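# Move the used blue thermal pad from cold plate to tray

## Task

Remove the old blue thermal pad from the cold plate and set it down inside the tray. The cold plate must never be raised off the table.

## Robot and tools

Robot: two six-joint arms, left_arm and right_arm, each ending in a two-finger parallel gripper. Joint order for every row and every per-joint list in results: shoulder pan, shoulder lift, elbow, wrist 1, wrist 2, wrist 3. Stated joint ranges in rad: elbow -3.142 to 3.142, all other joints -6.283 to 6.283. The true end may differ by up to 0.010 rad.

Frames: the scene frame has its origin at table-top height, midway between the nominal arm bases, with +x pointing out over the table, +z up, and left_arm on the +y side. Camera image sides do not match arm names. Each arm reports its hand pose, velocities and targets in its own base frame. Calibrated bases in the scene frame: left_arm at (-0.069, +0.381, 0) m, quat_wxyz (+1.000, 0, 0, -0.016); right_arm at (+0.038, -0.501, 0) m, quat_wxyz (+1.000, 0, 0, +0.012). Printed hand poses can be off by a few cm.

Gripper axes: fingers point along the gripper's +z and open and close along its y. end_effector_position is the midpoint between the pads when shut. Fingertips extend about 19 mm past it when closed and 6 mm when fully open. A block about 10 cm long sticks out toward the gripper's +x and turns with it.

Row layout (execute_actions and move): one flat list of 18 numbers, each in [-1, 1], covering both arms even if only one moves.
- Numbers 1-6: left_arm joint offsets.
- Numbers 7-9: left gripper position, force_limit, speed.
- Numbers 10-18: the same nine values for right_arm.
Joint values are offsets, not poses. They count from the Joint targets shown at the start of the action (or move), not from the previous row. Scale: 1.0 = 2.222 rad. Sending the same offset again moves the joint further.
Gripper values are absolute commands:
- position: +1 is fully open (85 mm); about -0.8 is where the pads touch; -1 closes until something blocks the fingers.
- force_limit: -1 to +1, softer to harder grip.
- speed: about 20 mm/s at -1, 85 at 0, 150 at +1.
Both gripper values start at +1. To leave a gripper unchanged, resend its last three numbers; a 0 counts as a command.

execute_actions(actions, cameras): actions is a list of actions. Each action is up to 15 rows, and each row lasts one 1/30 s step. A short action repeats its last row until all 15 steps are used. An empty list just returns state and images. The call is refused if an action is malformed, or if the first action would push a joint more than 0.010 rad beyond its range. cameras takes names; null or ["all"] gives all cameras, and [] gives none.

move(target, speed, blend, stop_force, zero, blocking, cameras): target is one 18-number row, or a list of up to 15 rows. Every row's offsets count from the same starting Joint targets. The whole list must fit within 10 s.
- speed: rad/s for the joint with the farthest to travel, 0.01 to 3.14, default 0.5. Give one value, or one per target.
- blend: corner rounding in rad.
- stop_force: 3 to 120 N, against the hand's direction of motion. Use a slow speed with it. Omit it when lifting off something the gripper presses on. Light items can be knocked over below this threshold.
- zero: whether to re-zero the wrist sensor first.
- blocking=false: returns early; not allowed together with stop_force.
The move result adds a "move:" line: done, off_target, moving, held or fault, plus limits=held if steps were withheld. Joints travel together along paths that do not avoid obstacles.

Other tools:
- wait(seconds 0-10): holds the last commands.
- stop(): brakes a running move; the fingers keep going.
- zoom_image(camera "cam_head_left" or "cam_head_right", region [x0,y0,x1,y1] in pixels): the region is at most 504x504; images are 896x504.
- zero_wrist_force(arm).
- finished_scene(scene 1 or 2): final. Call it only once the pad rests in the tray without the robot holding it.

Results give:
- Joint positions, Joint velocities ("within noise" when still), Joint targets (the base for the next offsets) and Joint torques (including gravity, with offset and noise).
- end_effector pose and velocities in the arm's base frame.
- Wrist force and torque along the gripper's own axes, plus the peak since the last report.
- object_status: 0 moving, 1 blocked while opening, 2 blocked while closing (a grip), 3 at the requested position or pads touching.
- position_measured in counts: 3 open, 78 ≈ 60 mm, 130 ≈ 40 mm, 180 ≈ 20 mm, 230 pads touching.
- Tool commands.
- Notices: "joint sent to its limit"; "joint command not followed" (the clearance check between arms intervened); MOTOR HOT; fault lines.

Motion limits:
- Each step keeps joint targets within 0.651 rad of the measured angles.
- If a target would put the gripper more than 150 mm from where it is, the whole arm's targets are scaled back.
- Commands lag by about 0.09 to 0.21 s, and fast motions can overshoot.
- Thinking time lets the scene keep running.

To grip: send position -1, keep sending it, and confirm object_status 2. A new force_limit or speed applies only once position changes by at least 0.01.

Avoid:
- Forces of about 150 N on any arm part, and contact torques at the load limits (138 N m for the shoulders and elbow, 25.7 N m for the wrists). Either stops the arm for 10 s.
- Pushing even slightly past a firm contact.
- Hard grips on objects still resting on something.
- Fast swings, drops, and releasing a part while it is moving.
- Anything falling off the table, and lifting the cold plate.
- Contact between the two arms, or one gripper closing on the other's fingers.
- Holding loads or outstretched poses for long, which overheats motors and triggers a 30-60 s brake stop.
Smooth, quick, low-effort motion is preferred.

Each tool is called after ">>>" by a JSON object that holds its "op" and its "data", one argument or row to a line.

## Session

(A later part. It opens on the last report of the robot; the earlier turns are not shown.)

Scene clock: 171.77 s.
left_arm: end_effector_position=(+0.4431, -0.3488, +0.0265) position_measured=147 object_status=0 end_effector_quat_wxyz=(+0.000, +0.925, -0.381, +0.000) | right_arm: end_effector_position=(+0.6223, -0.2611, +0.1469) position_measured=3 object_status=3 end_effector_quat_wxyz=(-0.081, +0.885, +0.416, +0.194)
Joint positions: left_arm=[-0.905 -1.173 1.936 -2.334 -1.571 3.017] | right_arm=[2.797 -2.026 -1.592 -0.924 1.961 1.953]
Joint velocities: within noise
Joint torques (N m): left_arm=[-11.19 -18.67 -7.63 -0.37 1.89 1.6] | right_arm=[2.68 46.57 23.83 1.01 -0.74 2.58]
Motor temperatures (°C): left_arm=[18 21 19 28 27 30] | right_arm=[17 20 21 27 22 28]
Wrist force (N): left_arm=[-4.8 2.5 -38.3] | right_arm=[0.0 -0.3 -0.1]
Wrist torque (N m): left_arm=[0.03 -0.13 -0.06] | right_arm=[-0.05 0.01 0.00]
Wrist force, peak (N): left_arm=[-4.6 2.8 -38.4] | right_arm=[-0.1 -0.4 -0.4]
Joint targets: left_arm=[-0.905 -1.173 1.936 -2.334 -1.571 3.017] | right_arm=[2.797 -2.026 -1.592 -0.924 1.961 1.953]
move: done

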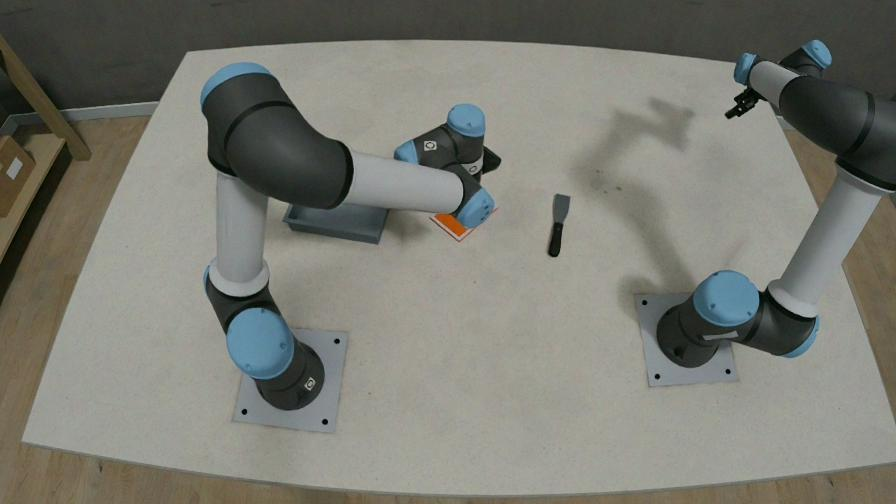

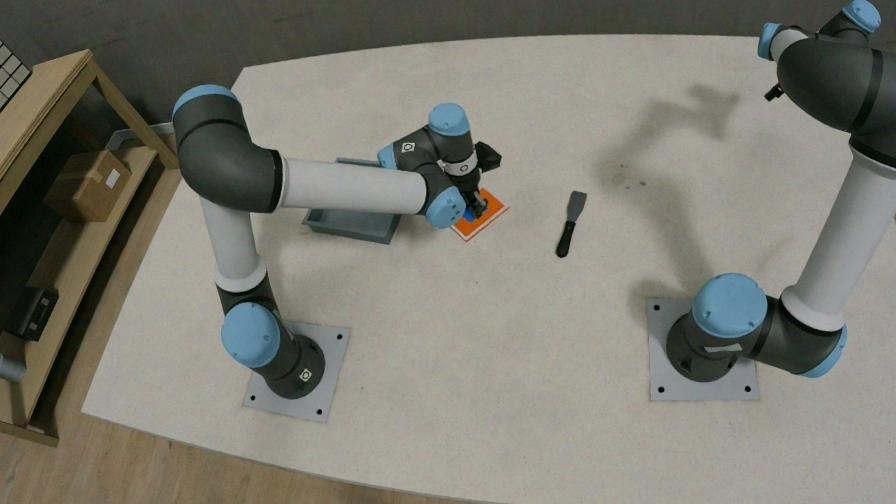

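>>> {"op": "move", "data": {
  "target": [0,-0.0020,-0.0009,0.0029,0,0,0.1,-1,-1,0,0,0,0,0,0,1,1,1],
  "speed": 0.05
}}

>>> {"op": "zoom_image", "data": {
  "camera": "cam_head_right",
  "region": [447, 185, 501, 230]
}}

Scene clock: 176.57 s.
left_arm: end_effector_position=(+0.4431, -0.3488, +0.0289) position_measured=117 object_status=0 end_effector_quat_wxyz=(+0.000, +0.925, -0.381, +0.000) | right_arm: end_effector_position=(+0.6223, -0.2611, +0.1469) position_measured=3 object_status=3 end_effector_quat_wxyz=(-0.081, +0.885, +0.416, +0.194)
Joint positions: left_arm=[-0.905 -1.177 1.934 -2.328 -1.571 3.017] | right_arm=[2.797 -2.026 -1.592 -0.924 1.961 1.953]
Joint velocities: within noise
Joint torques (N m): left_arm=[0.09 -46.4 -24.27 -0.99 1.95 1.47] | right_arm=[3.64 47.27 23.18 0.99 -0.74 2.71]
Motor temperatures (°C): left_arm=[18 21 19 28 27 30] | right_arm=[17 20 21 27 22 28]
Wrist force (N): left_arm=[0.3 -0.1 0.3] | right_arm=[0.2 -0.1 -0.5]
Wrist torque (N m): left_arm=[0.02 -0.08 -0.02] | right_arm=[-0.02 -0.03 0.00]
Wrist force, peak (N): left_arm=[-5.6 2.6 -45.3] | right_arm=[0.1 -0.5 -0.4]
Joint targets: left_arm=[-0.905 -1.177 1.934 -2.327 -1.571 3.017] | right_arm=[2.797 -2.026 -1.592 -0.924 1.961 1.953]
move: done

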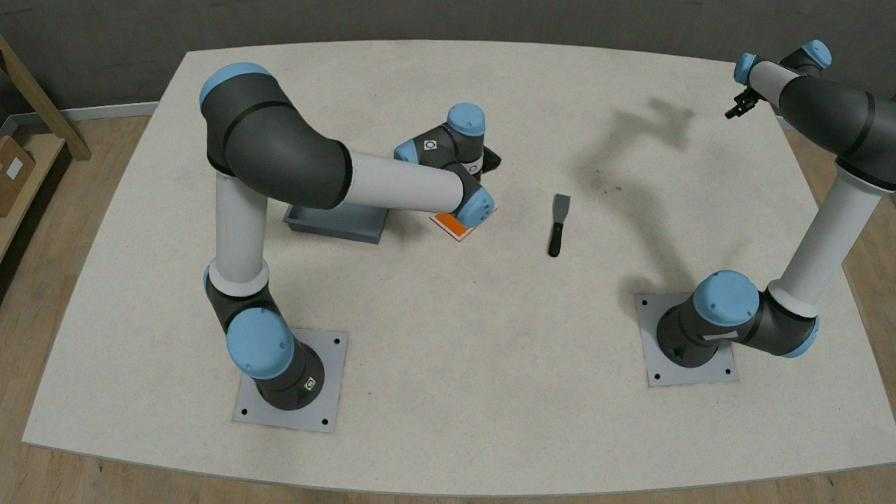

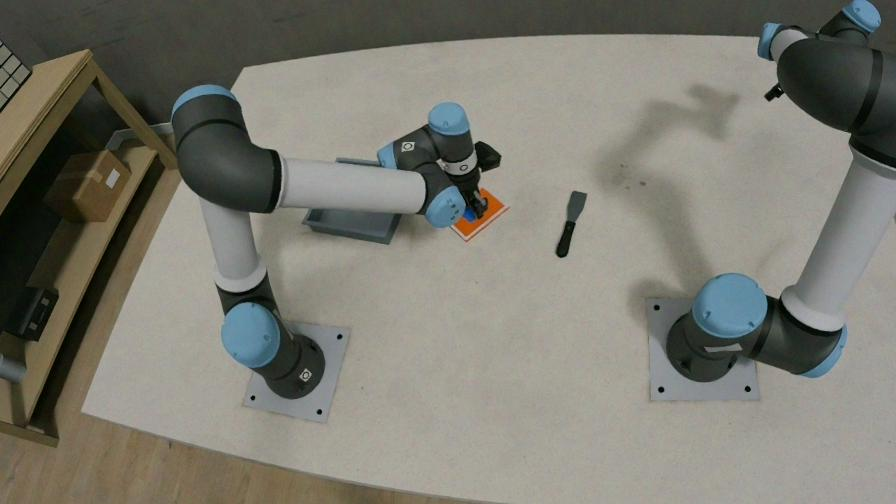

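Scaled by 9.333 from the camera's 896x504 image, which has a finer 1280x720 frame.

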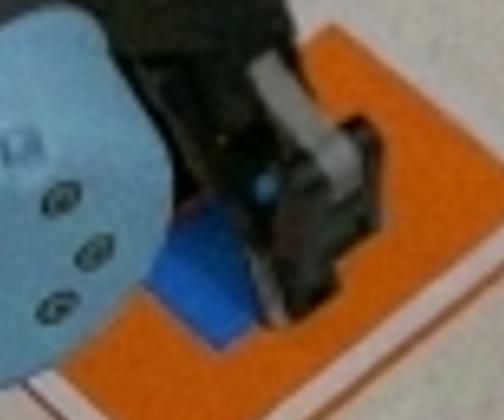

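>>> {"op": "move", "data": {
  "target": [0.0044,-0.0018,-0.0018,0.0033,0,0.0045,0.16,-1,-1,0,0,0,0,0,0,1,1,1],
  "speed": 0.05
}}

>>> {"op": "zoom_image", "data": {
  "camera": "cam_head_right",
  "region": [447, 185, 501, 230]
}}

Scene clock: 190.73 s.
left_arm: end_effector_position=(+0.4468, -0.3452, +0.0318) position_measured=109 object_status=3 end_effector_quat_wxyz=(+0.000, +0.925, -0.381, +0.000) | right_arm: end_effector_position=(+0.6223, -0.2611, +0.1469) position_measured=3 object_status=3 end_effector_quat_wxyz=(-0.081, +0.885, +0.416, +0.194)
Joint positions: left_arm=[-0.896 -1.181 1.93 -2.32 -1.571 3.027] | right_arm=[2.797 -2.026 -1.592 -0.924 1.961 1.953]
Joint velocities: within noise
Joint torques (N m): left_arm=[12.58 -46.23 -24.53 -0.67 1.67 1.85] | right_arm=[4.02 46.31 23.54 0.92 -0.45 2.5]
Motor temperatures (°C): left_arm=[18 21 19 28 27 30] | right_arm=[17 20 21 27 22 28]
Wrist force (N): left_arm=[0.0 0.1 0.3] | right_arm=[0.1 -0.4 -0.1]
Wrist torque (N m): left_arm=[0.06 -0.04 -0.02] | right_arm=[-0.06 -0.01 0.01]
Wrist force, peak (N): left_arm=[0.1 -0.5 0.7] | right_arm=[-0.2 -0.6 -0.4]
Joint targets: left_arm=[-0.895 -1.181 1.930 -2.320 -1.571 3.027] | right_arm=[2.797 -2.026 -1.592 -0.924 1.961 1.953]
move: done

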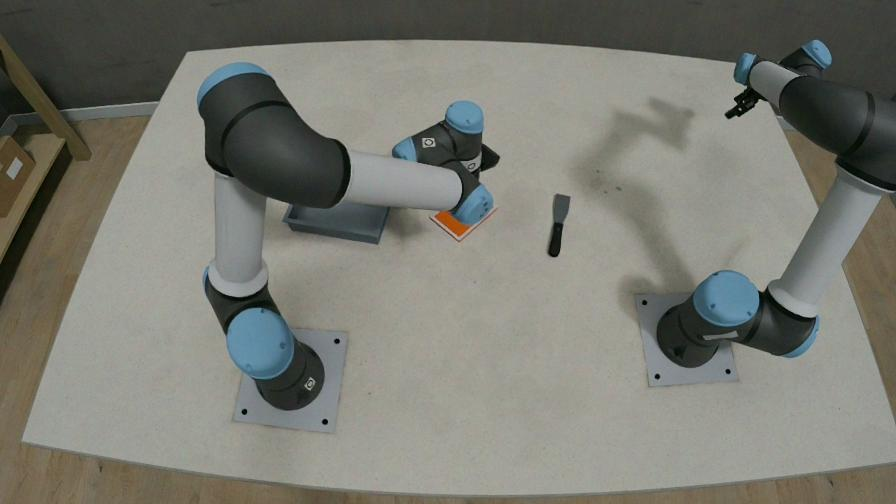

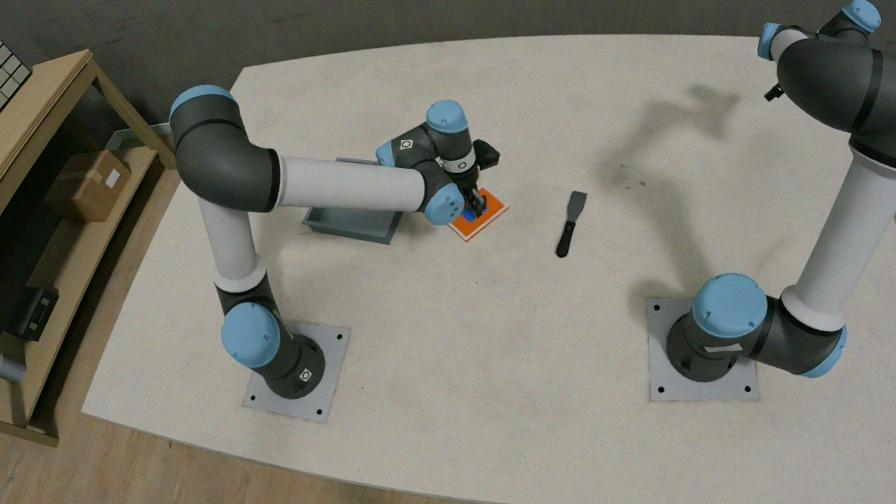

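Scaled by 9.333 from the camera's 896x504 image, which has a finer 1280x720 frame.

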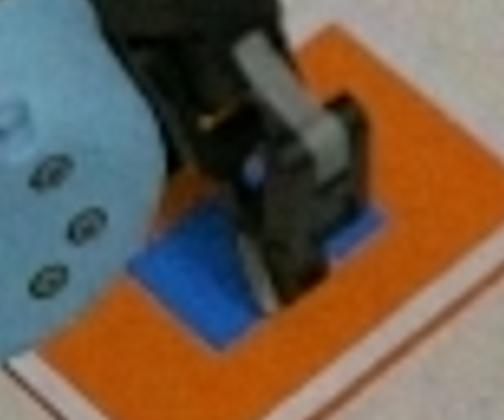

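>>> {"op": "move", "data": {
  "target": [0,0.0090,0.0041,-0.0131,0,0,0.16,-1,-1,0,0,0,0,0,0,1,1,1],
  "speed": 0.01,
  "stop_force": 3
}}

>>> {"op": "zoom_image", "data": {
  "camera": "cam_head_right",
  "region": [447, 185, 501, 230]
}}

Scene clock: 196.37 s.
left_arm: end_effector_position=(+0.4470, -0.3450, +0.0267) position_measured=109 object_status=3 end_effector_quat_wxyz=(+0.000, +0.925, -0.381, +0.000) | right_arm: end_effector_position=(+0.6223, -0.2611, +0.1469) position_measured=3 object_status=3 end_effector_quat_wxyz=(-0.081, +0.885, +0.416, +0.194)
Joint positions: left_arm=[-0.895 -1.172 1.934 -2.333 -1.571 3.027] | right_arm=[2.797 -2.026 -1.592 -0.924 1.961 1.953]
Joint velocities: within noise
Joint torques (N m): left_arm=[11.23 -45.87 -23.35 -0.41 1.78 1.65] | right_arm=[3.45 45.78 22.42 1.07 -0.61 2.57]
Motor temperatures (°C): left_arm=[18 21 19 28 27 30] | right_arm=[17 20 21 27 22 28]
Wrist force (N): left_arm=[0.2 0.0 -2.8] | right_arm=[-0.2 -0.1 -0.3]
Wrist torque (N m): left_arm=[-0.06 -0.09 -0.02] | right_arm=[-0.01 0.02 0.01]
Wrist force, peak (N): left_arm=[-0.4 0.2 -4.6] | right_arm=[-0.3 -0.3 -0.4]
Joint targets: left_arm=[-0.895 -1.172 1.934 -2.333 -1.571 3.027] | right_arm=[2.797 -2.026 -1.592 -0.924 1.961 1.953]
move: contact (left_arm); left_arm: the wrist 1 is farthest, 0.016 rad from its target

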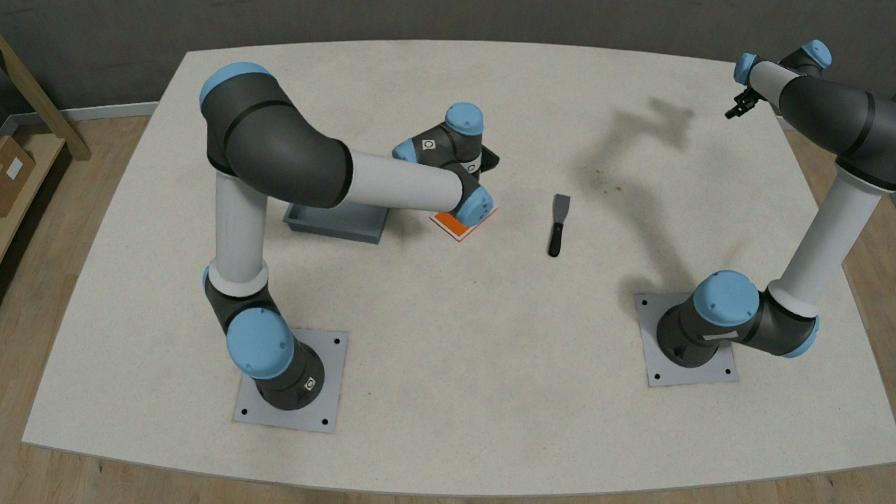

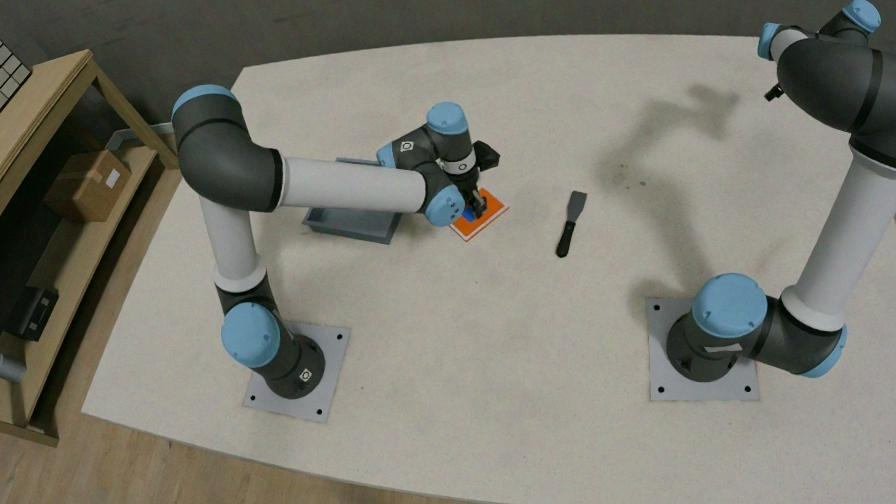

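Scaled by 9.333 from the camera's 896x504 image, which has a finer 1280x720 frame.

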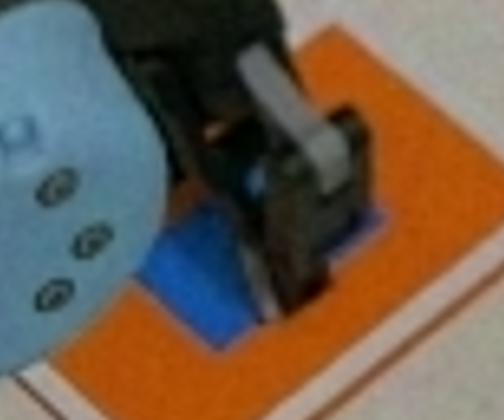

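>>> {"op": "move", "data": {
  "target": [
    [0,-0.0045,-0.0020,0.0066,0,0,0.16,-1,-1,0,0,0,0,0,0,1,1,1],
    [-0.0087,-0.0063,-0.0015,0.0079,0,-0.0086,0.41,-1,-1,0,0,0,0,0,0,1,1,1]
  ],
  "speed": 0.05
}}

>>> {"op": "zoom_image", "data": {
  "camera": "cam_head_right",
  "region": [447, 185, 501, 230]
}}

Scene clock: 212.27 s.
left_arm: end_effector_position=(+0.4397, -0.3529, +0.0339) position_measured=77 object_status=0 end_effector_quat_wxyz=(+0.000, +0.925, -0.381, +0.000) | right_arm: end_effector_position=(+0.6223, -0.2611, +0.1469) position_measured=3 object_status=3 end_effector_quat_wxyz=(-0.081, +0.885, +0.416, +0.194)
Joint positions: left_arm=[-0.915 -1.186 1.931 -2.316 -1.571 3.008] | right_arm=[2.797 -2.026 -1.592 -0.924 1.961 1.953]
Joint velocities: within noise
Joint torques (N m): left_arm=[-13.81 -47.02 -14.09 -0.53 1.73 -2.03] | right_arm=[3.38 45.33 21.65 0.96 -0.64 2.45]
Motor temperatures (°C): left_arm=[18 21 19 28 27 30] | right_arm=[17 20 21 27 22 28]
Wrist force (N): left_arm=[0.2 -0.3 0.4] | right_arm=[0.0 -0.2 -0.4]
Wrist torque (N m): left_arm=[0.00 -0.07 -0.02] | right_arm=[-0.03 0.00 0.01]
Wrist force, peak (N): left_arm=[-0.1 0.0 -3.3] | right_arm=[-0.2 -0.6 -0.5]
Joint targets: left_arm=[-0.915 -1.186 1.931 -2.316 -1.571 3.008] | right_arm=[2.797 -2.026 -1.592 -0.924 1.961 1.953]
move: done

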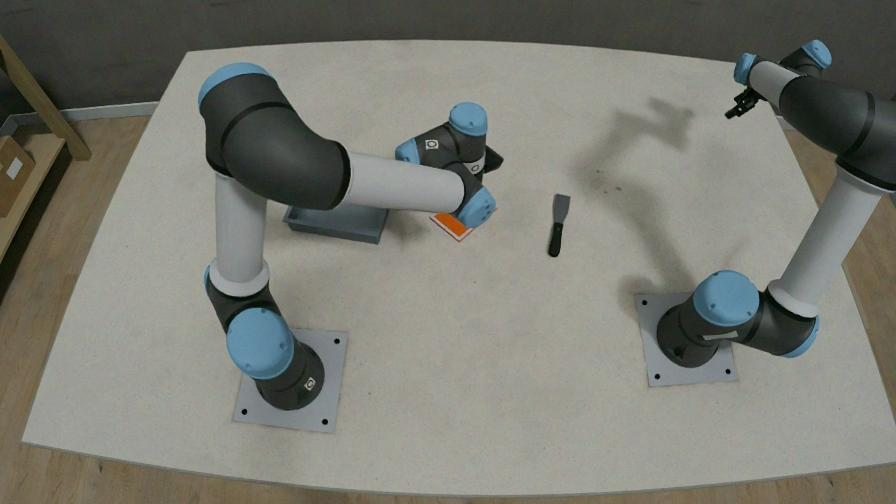

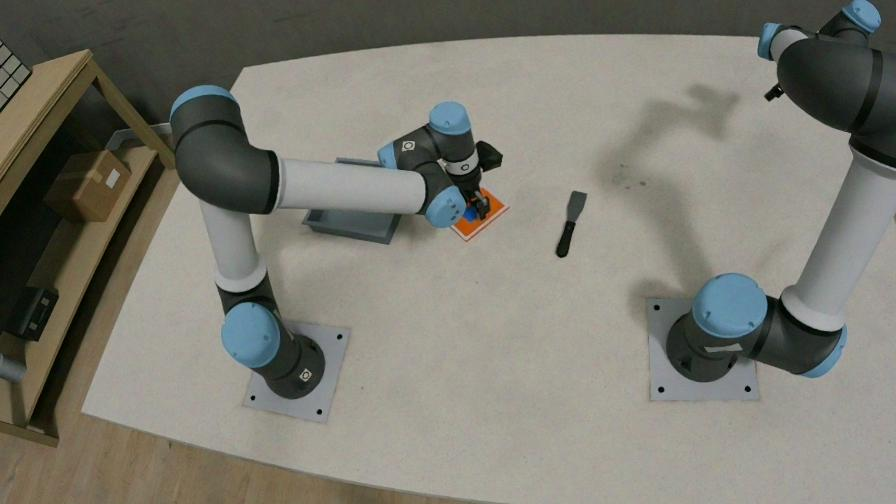

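Scaled by 9.333 from the camera's 896x504 image, which has a finer 1280x720 frame.

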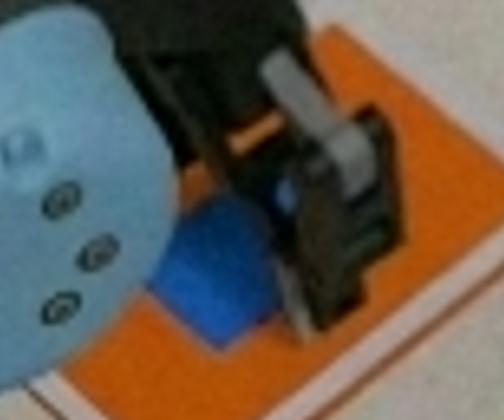

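>>> {"op": "move", "data": {
  "target": [0,0.0110,0.0050,-0.0160,0,0,0.41,-1,-1,0,0,0,0,0,0,1,1,1],
  "speed": 0.01,
  "stop_force": 3
}}

>>> {"op": "zoom_image", "data": {
  "camera": "cam_head_right",
  "region": [447, 185, 501, 230]
}}

Scene clock: 223.33 s.
left_arm: end_effector_position=(+0.4397, -0.3529, +0.0227) position_measured=77 object_status=3 end_effector_quat_wxyz=(+0.000, +0.925, -0.381, +0.000) | right_arm: end_effector_position=(+0.6223, -0.2611, +0.1469) position_measured=3 object_status=3 end_effector_quat_wxyz=(-0.081, +0.885, +0.416, +0.194)
Joint positions: left_arm=[-0.915 -1.167 1.939 -2.344 -1.571 3.008] | right_arm=[2.797 -2.026 -1.592 -0.924 1.961 1.953]
Joint velocities: within noise
Joint torques (N m): left_arm=[-12.36 -45.3 -21.74 -0.6 1.79 -1.43] | right_arm=[2.31 46.23 19.18 1.44 -0.69 2.5]
Motor temperatures (°C): left_arm=[18 21 19 28 27 30] | right_arm=[17 20 21 27 22 28]
Wrist force (N): left_arm=[0.0 0.1 -3.0] | right_arm=[0.0 -0.4 -0.3]
Wrist torque (N m): left_arm=[0.16 -0.06 -0.02] | right_arm=[-0.07 -0.01 0.01]
Wrist force, peak (N): left_arm=[-2.5 -0.4 -8.8] | right_arm=[-0.2 -0.5 -0.4]
Joint targets: left_arm=[-0.915 -1.167 1.939 -2.344 -1.571 3.008] | right_arm=[2.797 -2.026 -1.592 -0.924 1.961 1.953]
move: contact (left_arm)

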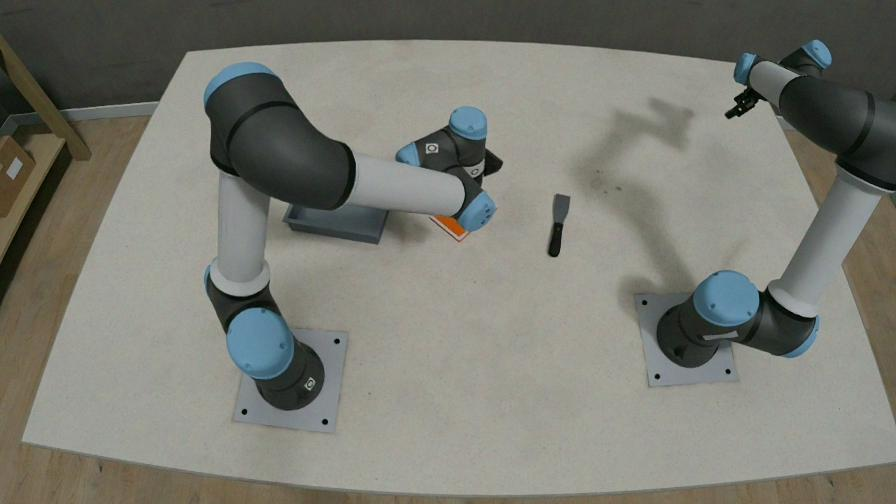

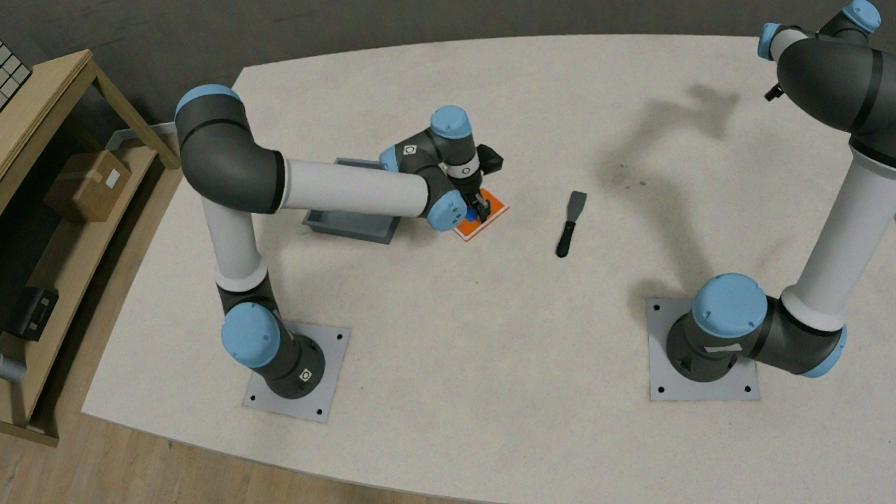

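Scaled by 9.333 from the camera's 896x504 image, which has a finer 1280x720 frame.

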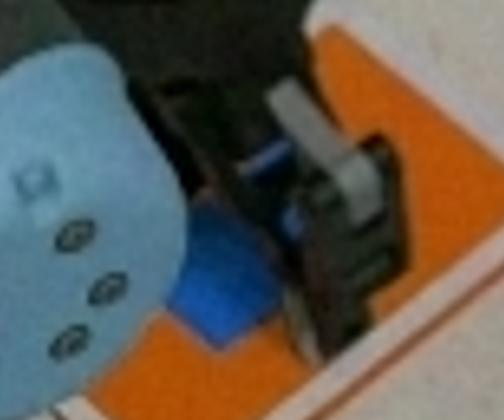

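>>> {"op": "move", "data": {
  "target": [0,-0.0035,-0.0016,0.0051,0,0,0.41,-1,-1,0,0,0,0,0,0,1,1,1],
  "speed": 0.03,
  "cameras": []
}}

>>> {"op": "move", "data": {
  "target": [0,0,0,0,0,0,0.0,-1,-1,0,0,0,0,0,0,1,1,1],
  "speed": 0.03
}}

>>> {"op": "zoom_image", "data": {
  "camera": "cam_head_right",
  "region": [447, 185, 501, 230]
}}

Scene clock: 230.10 s.
left_arm: end_effector_position=(+0.4397, -0.3529, +0.0270) position_measured=77 object_status=3 end_effector_quat_wxyz=(+0.000, +0.925, -0.381, +0.000) | right_arm: end_effector_position=(+0.6223, -0.2611, +0.1469) position_measured=3 object_status=3 end_effector_quat_wxyz=(-0.081, +0.885, +0.416, +0.194)
Joint positions: left_arm=[-0.915 -1.174 1.936 -2.333 -1.571 3.008] | right_arm=[2.797 -2.026 -1.592 -0.924 1.961 1.953]
Joint velocities: within noise
Joint torques (N m): left_arm=[-12.2 -49.7 -25.08 -0.42 1.75 0.19] | right_arm=[3.16 46.23 20.7 0.95 -0.75 2.7]
Motor temperatures (°C): left_arm=[18 21 19 28 27 30] | right_arm=[17 20 21 27 22 28]
Wrist force (N): left_arm=[0.2 -0.2 0.3] | right_arm=[-0.3 -0.1 -0.1]
Wrist torque (N m): left_arm=[0.02 -0.07 -0.02] | right_arm=[-0.03 0.04 0.00]
Wrist force, peak (N): left_arm=[-0.1 -0.3 -3.5] | right_arm=[-0.2 -0.7 -0.3]
Joint targets: left_arm=[-0.915 -1.175 1.936 -2.333 -1.571 3.008] | right_arm=[2.797 -2.026 -1.592 -0.924 1.961 1.953]
move: done
No camera images: "cameras" was empty.

Scene clock: 231.37 s.
left_arm: end_effector_position=(+0.4397, -0.3529, +0.0272) position_measured=128 object_status=0 end_effector_quat_wxyz=(+0.000, +0.925, -0.381, +0.000) | right_arm: end_effector_position=(+0.6223, -0.2611, +0.1469) position_measured=3 object_status=3 end_effector_quat_wxyz=(-0.081, +0.885, +0.416, +0.194)
Joint positions: left_arm=[-0.915 -1.175 1.936 -2.333 -1.571 3.008] | right_arm=[2.797 -2.026 -1.592 -0.924 1.961 1.953]
Joint velocities: within noise
Joint torques (N m): left_arm=[-12.56 -37.07 -18.62 -0.78 -0.81 0.09] | right_arm=[1.91 45.5 20.27 1.13 -0.51 2.3]
Motor temperatures (°C): left_arm=[18 21 19 28 27 30] | right_arm=[17 20 21 27 22 28]
Wrist force (N): left_arm=[-0.4 -6.9 -12.8] | right_arm=[-0.1 -0.5 -0.2]
Wrist torque (N m): left_arm=[0.38 -0.05 -0.04] | right_arm=[-0.08 0.02 0.01]
Wrist force, peak (N): left_arm=[-0.2 -7.0 -12.9] | right_arm=[0.3 -0.6 0.1]
Joint targets: left_arm=[-0.915 -1.175 1.936 -2.333 -1.571 3.008] | right_arm=[2.797 -2.026 -1.592 -0.924 1.961 1.953]
move: done

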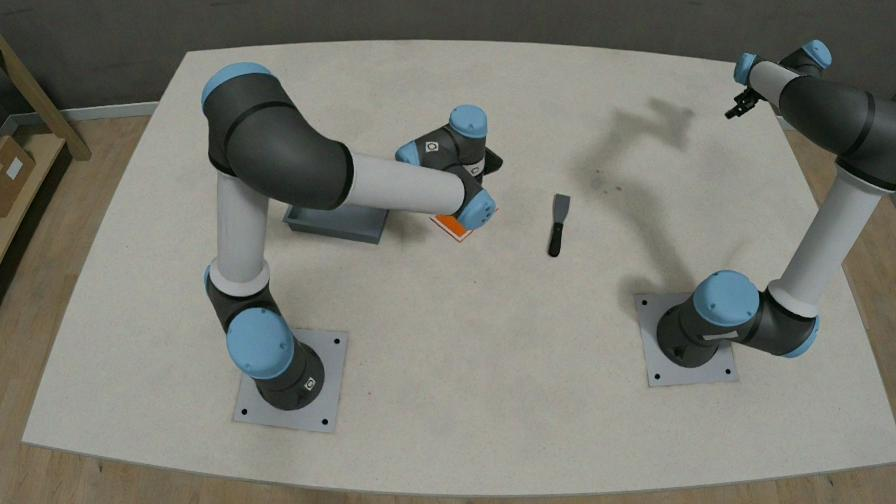

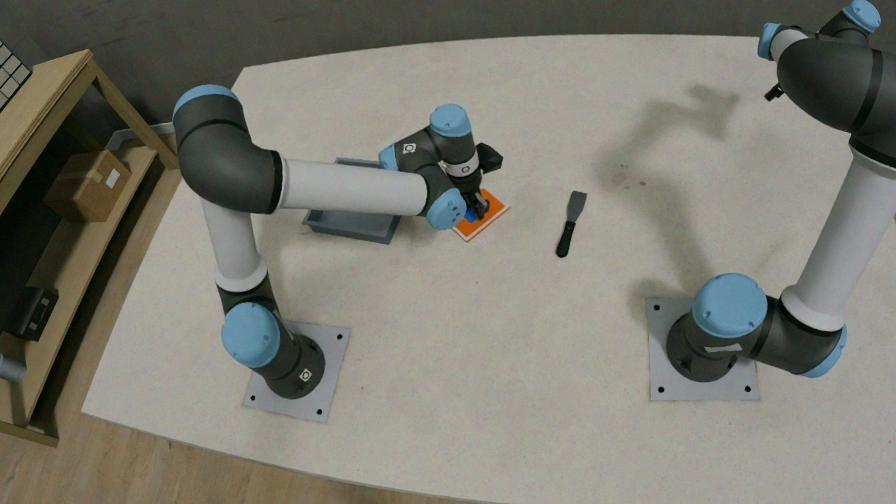

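Scaled by 9.333 from the camera's 896x504 image, which has a finer 1280x720 frame.

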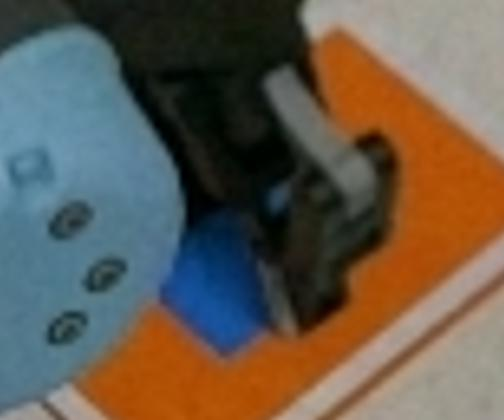

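>>> {"op": "move", "data": {
  "target": [0,0,0,0,0,0,-0.05,-1,-1,0,0,0,0,0,0,1,1,1],
  "speed": 0.03
}}

>>> {"op": "zoom_image", "data": {
  "camera": "cam_head_right",
  "region": [447, 185, 501, 230]
}}

Scene clock: 241.77 s.
left_arm: end_effector_position=(+0.4397, -0.3529, +0.0272) position_measured=135 object_status=0 end_effector_quat_wxyz=(+0.000, +0.925, -0.381, +0.000) | right_arm: end_effector_position=(+0.6223, -0.2611, +0.1469) position_measured=3 object_status=3 end_effector_quat_wxyz=(-0.081, +0.885, +0.416, +0.194)
Joint positions: left_arm=[-0.915 -1.175 1.936 -2.333 -1.571 3.008] | right_arm=[2.797 -2.026 -1.592 -0.924 1.961 1.953]
Joint velocities: within noise
Joint torques (N m): left_arm=[-13.44 -23.54 -15.56 -1.6 -3.54 1.56] | right_arm=[2.91 46.25 18.66 0.91 -0.57 2.42]
Motor temperatures (°C): left_arm=[18 21 19 28 27 30] | right_arm=[17 20 21 27 22 28]
Wrist force (N): left_arm=[-0.5 -10.0 -19.1] | right_arm=[-0.1 -0.2 -0.1]
Wrist torque (N m): left_arm=[0.52 -0.04 -0.05] | right_arm=[-0.03 0.02 0.01]
Wrist force, peak (N): left_arm=[-0.4 -10.2 -19.4] | right_arm=[-0.3 -0.4 -0.5]
Joint targets: left_arm=[-0.915 -1.175 1.936 -2.333 -1.571 3.008] | right_arm=[2.797 -2.026 -1.592 -0.924 1.961 1.953]
move: done

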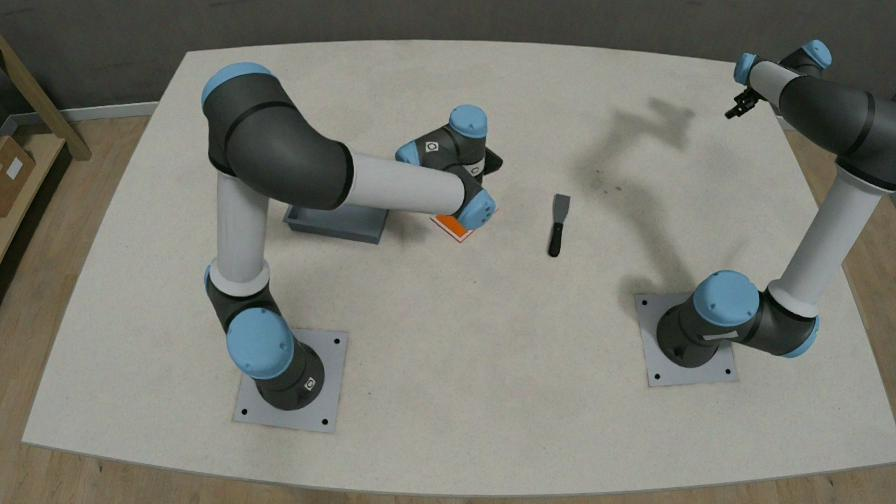

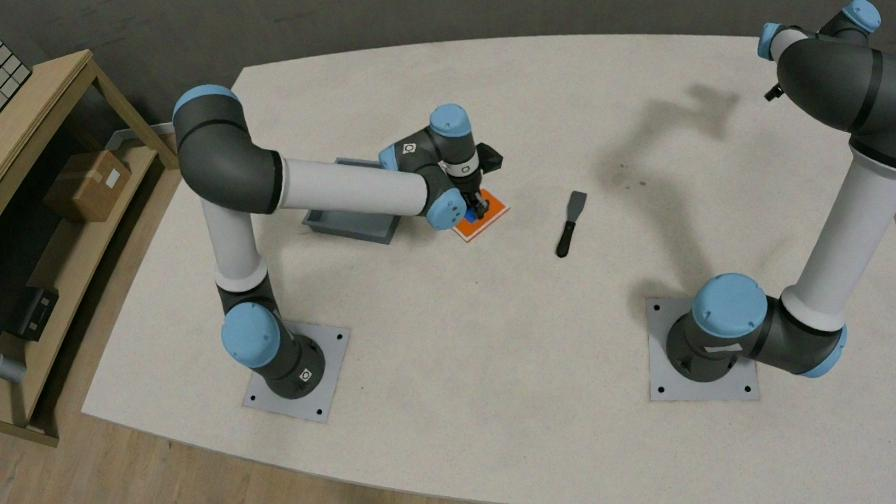

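Scaled by 9.333 from the camera's 896x504 image, which has a finer 1280x720 frame.

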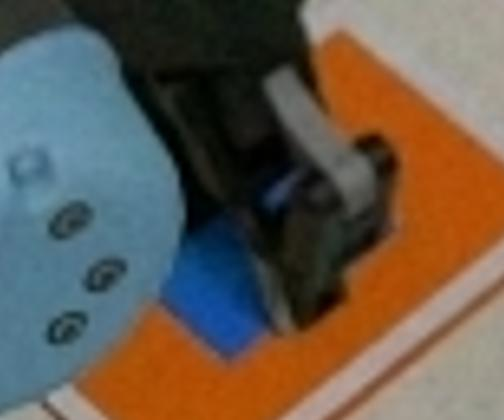

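>>> {"op": "move", "data": {
  "target": [
    [0,-0.0045,-0.0020,0.0066,0,0,0.6,-1,0,0,0,0,0,0,0,1,1,1],
    [0,-0.08,0.0,0.08,0,0,0.6,-1,0,0,0,0,0,0,0,1,1,1],
    [0.27,-0.12,0.0,0.12,0,0,0.6,-1,0,0,0,0,0,0,0,1,1,1]
  ],
  "speed": [0.05,0.4,0.8]
}}

>>> {"op": "zoom_image", "data": {
  "camera": "cam_head_right",
  "region": [430, 170, 610, 270]
}}

>>> {"op": "zoom_image", "data": {
  "camera": "cam_head_left",
  "region": [420, 170, 600, 270]
}}

Scene clock: 279.27 s.
left_arm: end_effector_position=(+0.5167, -0.0284, +0.1409) position_measured=53 object_status=3 end_effector_quat_wxyz=(+0.000, +0.996, -0.091, +0.000) | right_arm: end_effector_position=(+0.6223, -0.2611, +0.1469) position_measured=3 object_status=3 end_effector_quat_wxyz=(-0.081, +0.885, +0.416, +0.194)
Joint positions: left_arm=[-0.315 -1.441 1.936 -2.066 -1.571 3.008] | right_arm=[2.797 -2.026 -1.592 -0.924 1.961 1.953]
Joint velocities: within noise
Joint torques (N m): left_arm=[12.88 -39.27 -18.31 -0.48 -1.67 1.43] | right_arm=[1.81 46 17.29 1.13 -0.51 2.57]
Motor temperatures (°C): left_arm=[18 21 19 28 27 30] | right_arm=[17 20 21 27 22 28]
Wrist force (N): left_arm=[0.1 -0.2 0.3] | right_arm=[-0.2 -0.2 -0.5]
Wrist torque (N m): left_arm=[0.01 -0.05 -0.03] | right_arm=[-0.02 0.03 0.00]
Wrist force, peak (N): left_arm=[-0.7 -10.2 -19.4] | right_arm=[-0.2 -0.7 -0.4]
Joint targets: left_arm=[-0.315 -1.441 1.936 -2.066 -1.571 3.008] | right_arm=[2.797 -2.026 -1.592 -0.924 1.961 1.953]
move: done

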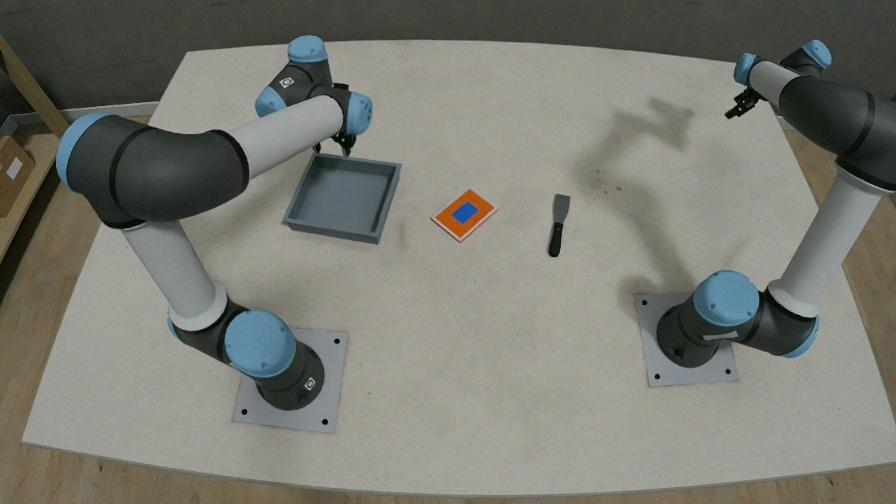

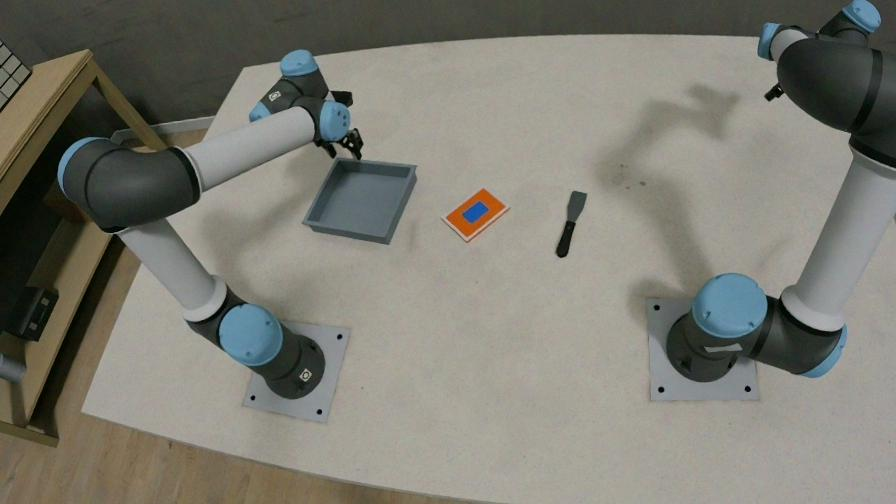

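Scaled by 2.800 from the camera's 896x504 image, which has a finer 1280x720 frame.

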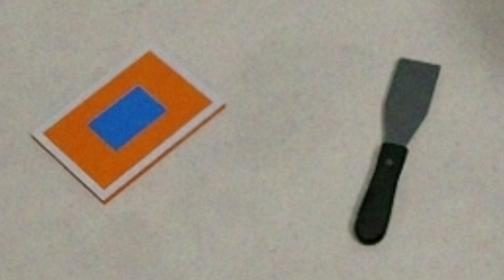

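Scaled by 2.800 from the camera's 896x504 image, which has a finer 1280x720 frame.

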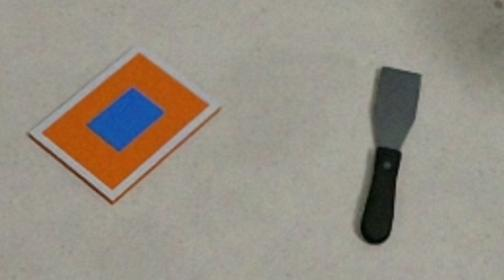

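>>> {"op": "move", "data": {
  "target": [0,0,0,0,0,0,0.6,-1,0,0.688,0.2846,-0.3165,-0.0447,-0.1755,-0.2763,0.41,0,0],
  "speed": 0.8
}}

>>> {"op": "zoom_image", "data": {
  "camera": "cam_head_left",
  "region": [500, 170, 640, 290]
}}

>>> {"op": "zoom_image", "data": {
  "camera": "cam_head_right",
  "region": [500, 170, 640, 290]
}}

Scene clock: 304.90 s.
left_arm: end_effector_position=(+0.5167, -0.0282, +0.1409) position_measured=53 object_status=3 end_effector_quat_wxyz=(+0.000, +0.996, -0.091, +0.000) | right_arm: end_effector_position=(+0.2592, +0.2829, +0.1198) position_measured=77 object_status=3 end_effector_quat_wxyz=(+0.000, +0.077, +0.997, +0.000) end_effector_velocity=(-0.001, +0.000, +0.000) end_effector_angular_velocity=(-0.001, -0.001, +0.006)
Joint positions: left_arm=[-0.315 -1.441 1.936 -2.066 -1.571 3.008] | right_arm=[4.325 -1.394 -2.295 -1.024 1.571 1.339]
Joint velocities: left_arm=[within noise] | right_arm=[0.005 0.001 -0.002 0 -0.002 -0.001]
Joint torques (N m): left_arm=[9.31 -34.6 -25.18 -3.23 -2.58 1.24] | right_arm=[4.48 21.49 14.45 0.17 -2.11 -2.89]
Motor temperatures (°C): left_arm=[18 21 19 28 27 30] | right_arm=[17 20 21 27 22 28]
Wrist force (N): left_arm=[0.2 -0.3 0.4] | right_arm=[-0.3 -0.2 0.5]
Wrist torque (N m): left_arm=[0.02 -0.08 -0.03] | right_arm=[-0.06 -0.03 0.13]
Wrist force, peak (N): left_arm=[0.3 -0.5 0.5] | right_arm=[-2.3 1.4 -1.3]
Joint targets: left_arm=[-0.315 -1.441 1.936 -2.066 -1.571 3.008] | right_arm=[4.326 -1.394 -2.295 -1.024 1.571 1.339]
move: done

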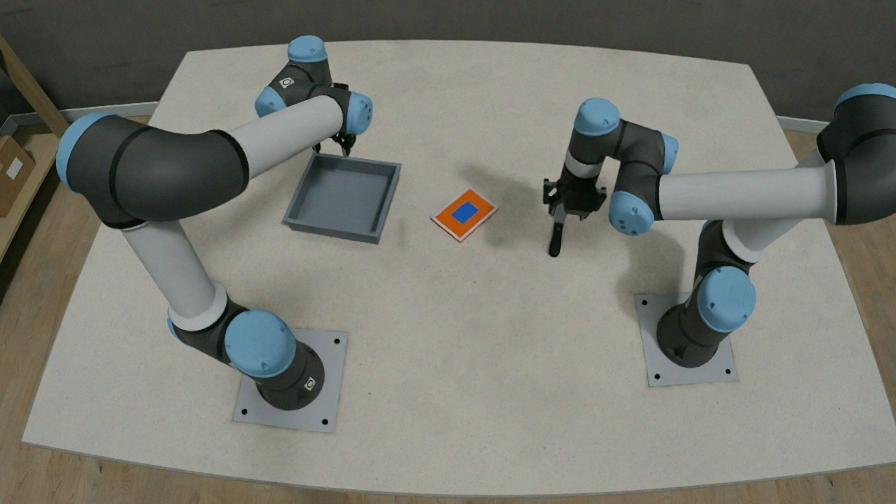

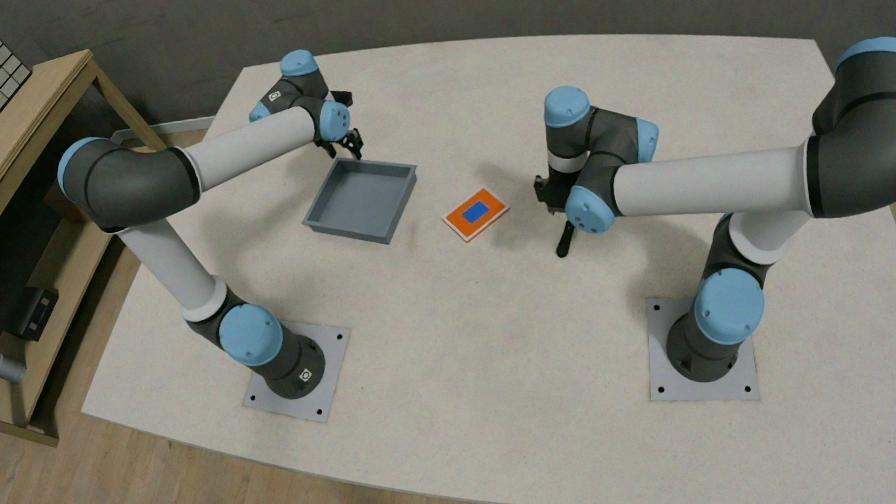

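Scaled by 3.600 from the camera's 896x504 image, which has a finer 1280x720 frame.

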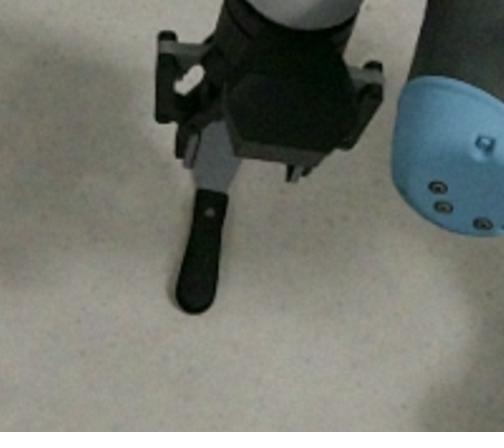

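Scaled by 3.600 from the camera's 896x504 image, which has a finer 1280x720 frame.

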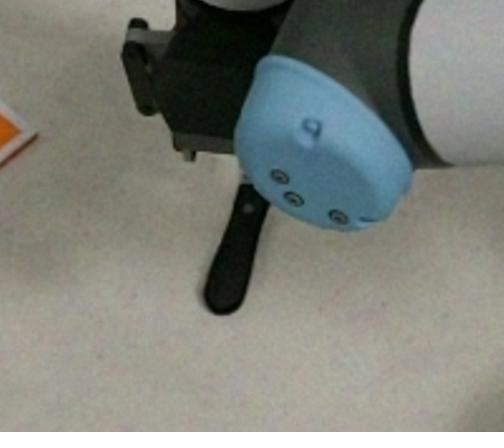

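>>> {"op": "move", "data": {
  "target": [0,0,0,0,0,0,0.6,-1,0,-0.0251,-0.0683,-0.0282,0.0968,0,-0.0252,0.41,0,0],
  "speed": 0.3
}}

>>> {"op": "zoom_image", "data": {
  "camera": "cam_head_left",
  "region": [500, 170, 640, 290]
}}

Scene clock: 313.30 s.
left_arm: end_effector_position=(+0.5167, -0.0282, +0.1409) position_measured=53 object_status=3 end_effector_quat_wxyz=(+0.000, +0.996, -0.091, +0.000) | right_arm: end_effector_position=(+0.2801, +0.2800, +0.0599) position_measured=77 object_status=3 end_effector_quat_wxyz=(+0.000, +0.077, +0.997, +0.000)
Joint positions: left_arm=[-0.315 -1.441 1.936 -2.066 -1.571 3.008] | right_arm=[4.27 -1.545 -2.358 -0.809 1.571 1.283]
Joint velocities: within noise
Joint torques (N m): left_arm=[9.19 -34.68 -23.36 -4.02 -2.44 1.23] | right_arm=[-5.75 7.07 11.16 5.77 -1.72 -2.91]
Motor temperatures (°C): left_arm=[18 21 19 28 27 30] | right_arm=[17 20 21 27 22 28]
Wrist force (N): left_arm=[0.2 0.0 0.2] | right_arm=[-0.5 -0.2 0.5]
Wrist torque (N m): left_arm=[0.06 -0.07 -0.03] | right_arm=[-0.06 -0.01 0.13]
Wrist force, peak (N): left_arm=[0.2 -0.2 0.8] | right_arm=[-0.5 -0.4 1.2]
Joint targets: left_arm=[-0.315 -1.441 1.936 -2.066 -1.571 3.008] | right_arm=[4.270 -1.546 -2.358 -0.809 1.571 1.283]
move: done

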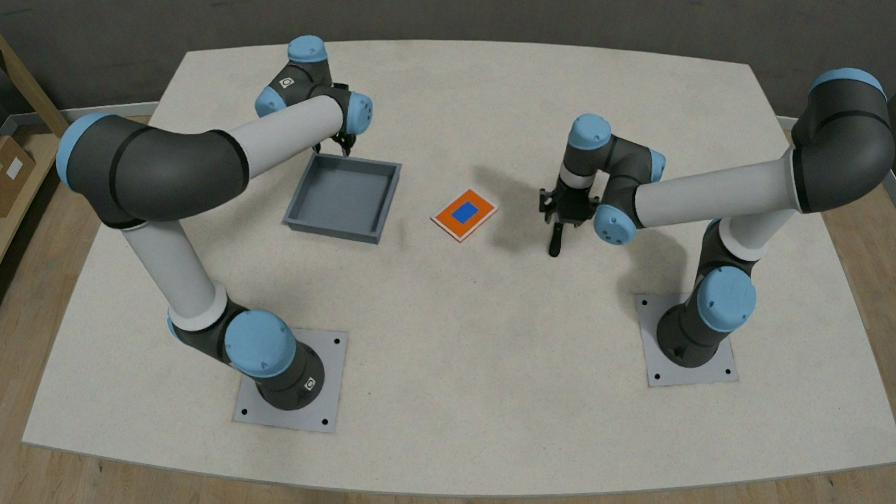

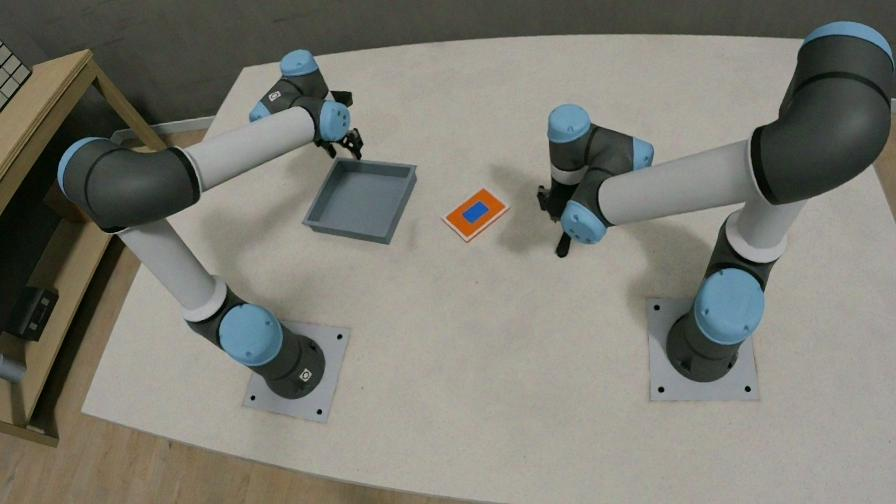

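Scaled by 3.600 from the camera's 896x504 image, which has a finer 1280x720 frame.

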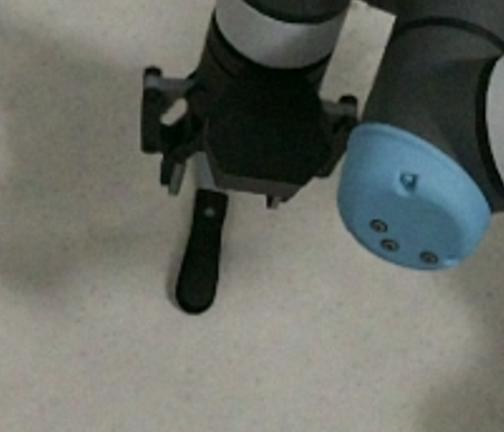

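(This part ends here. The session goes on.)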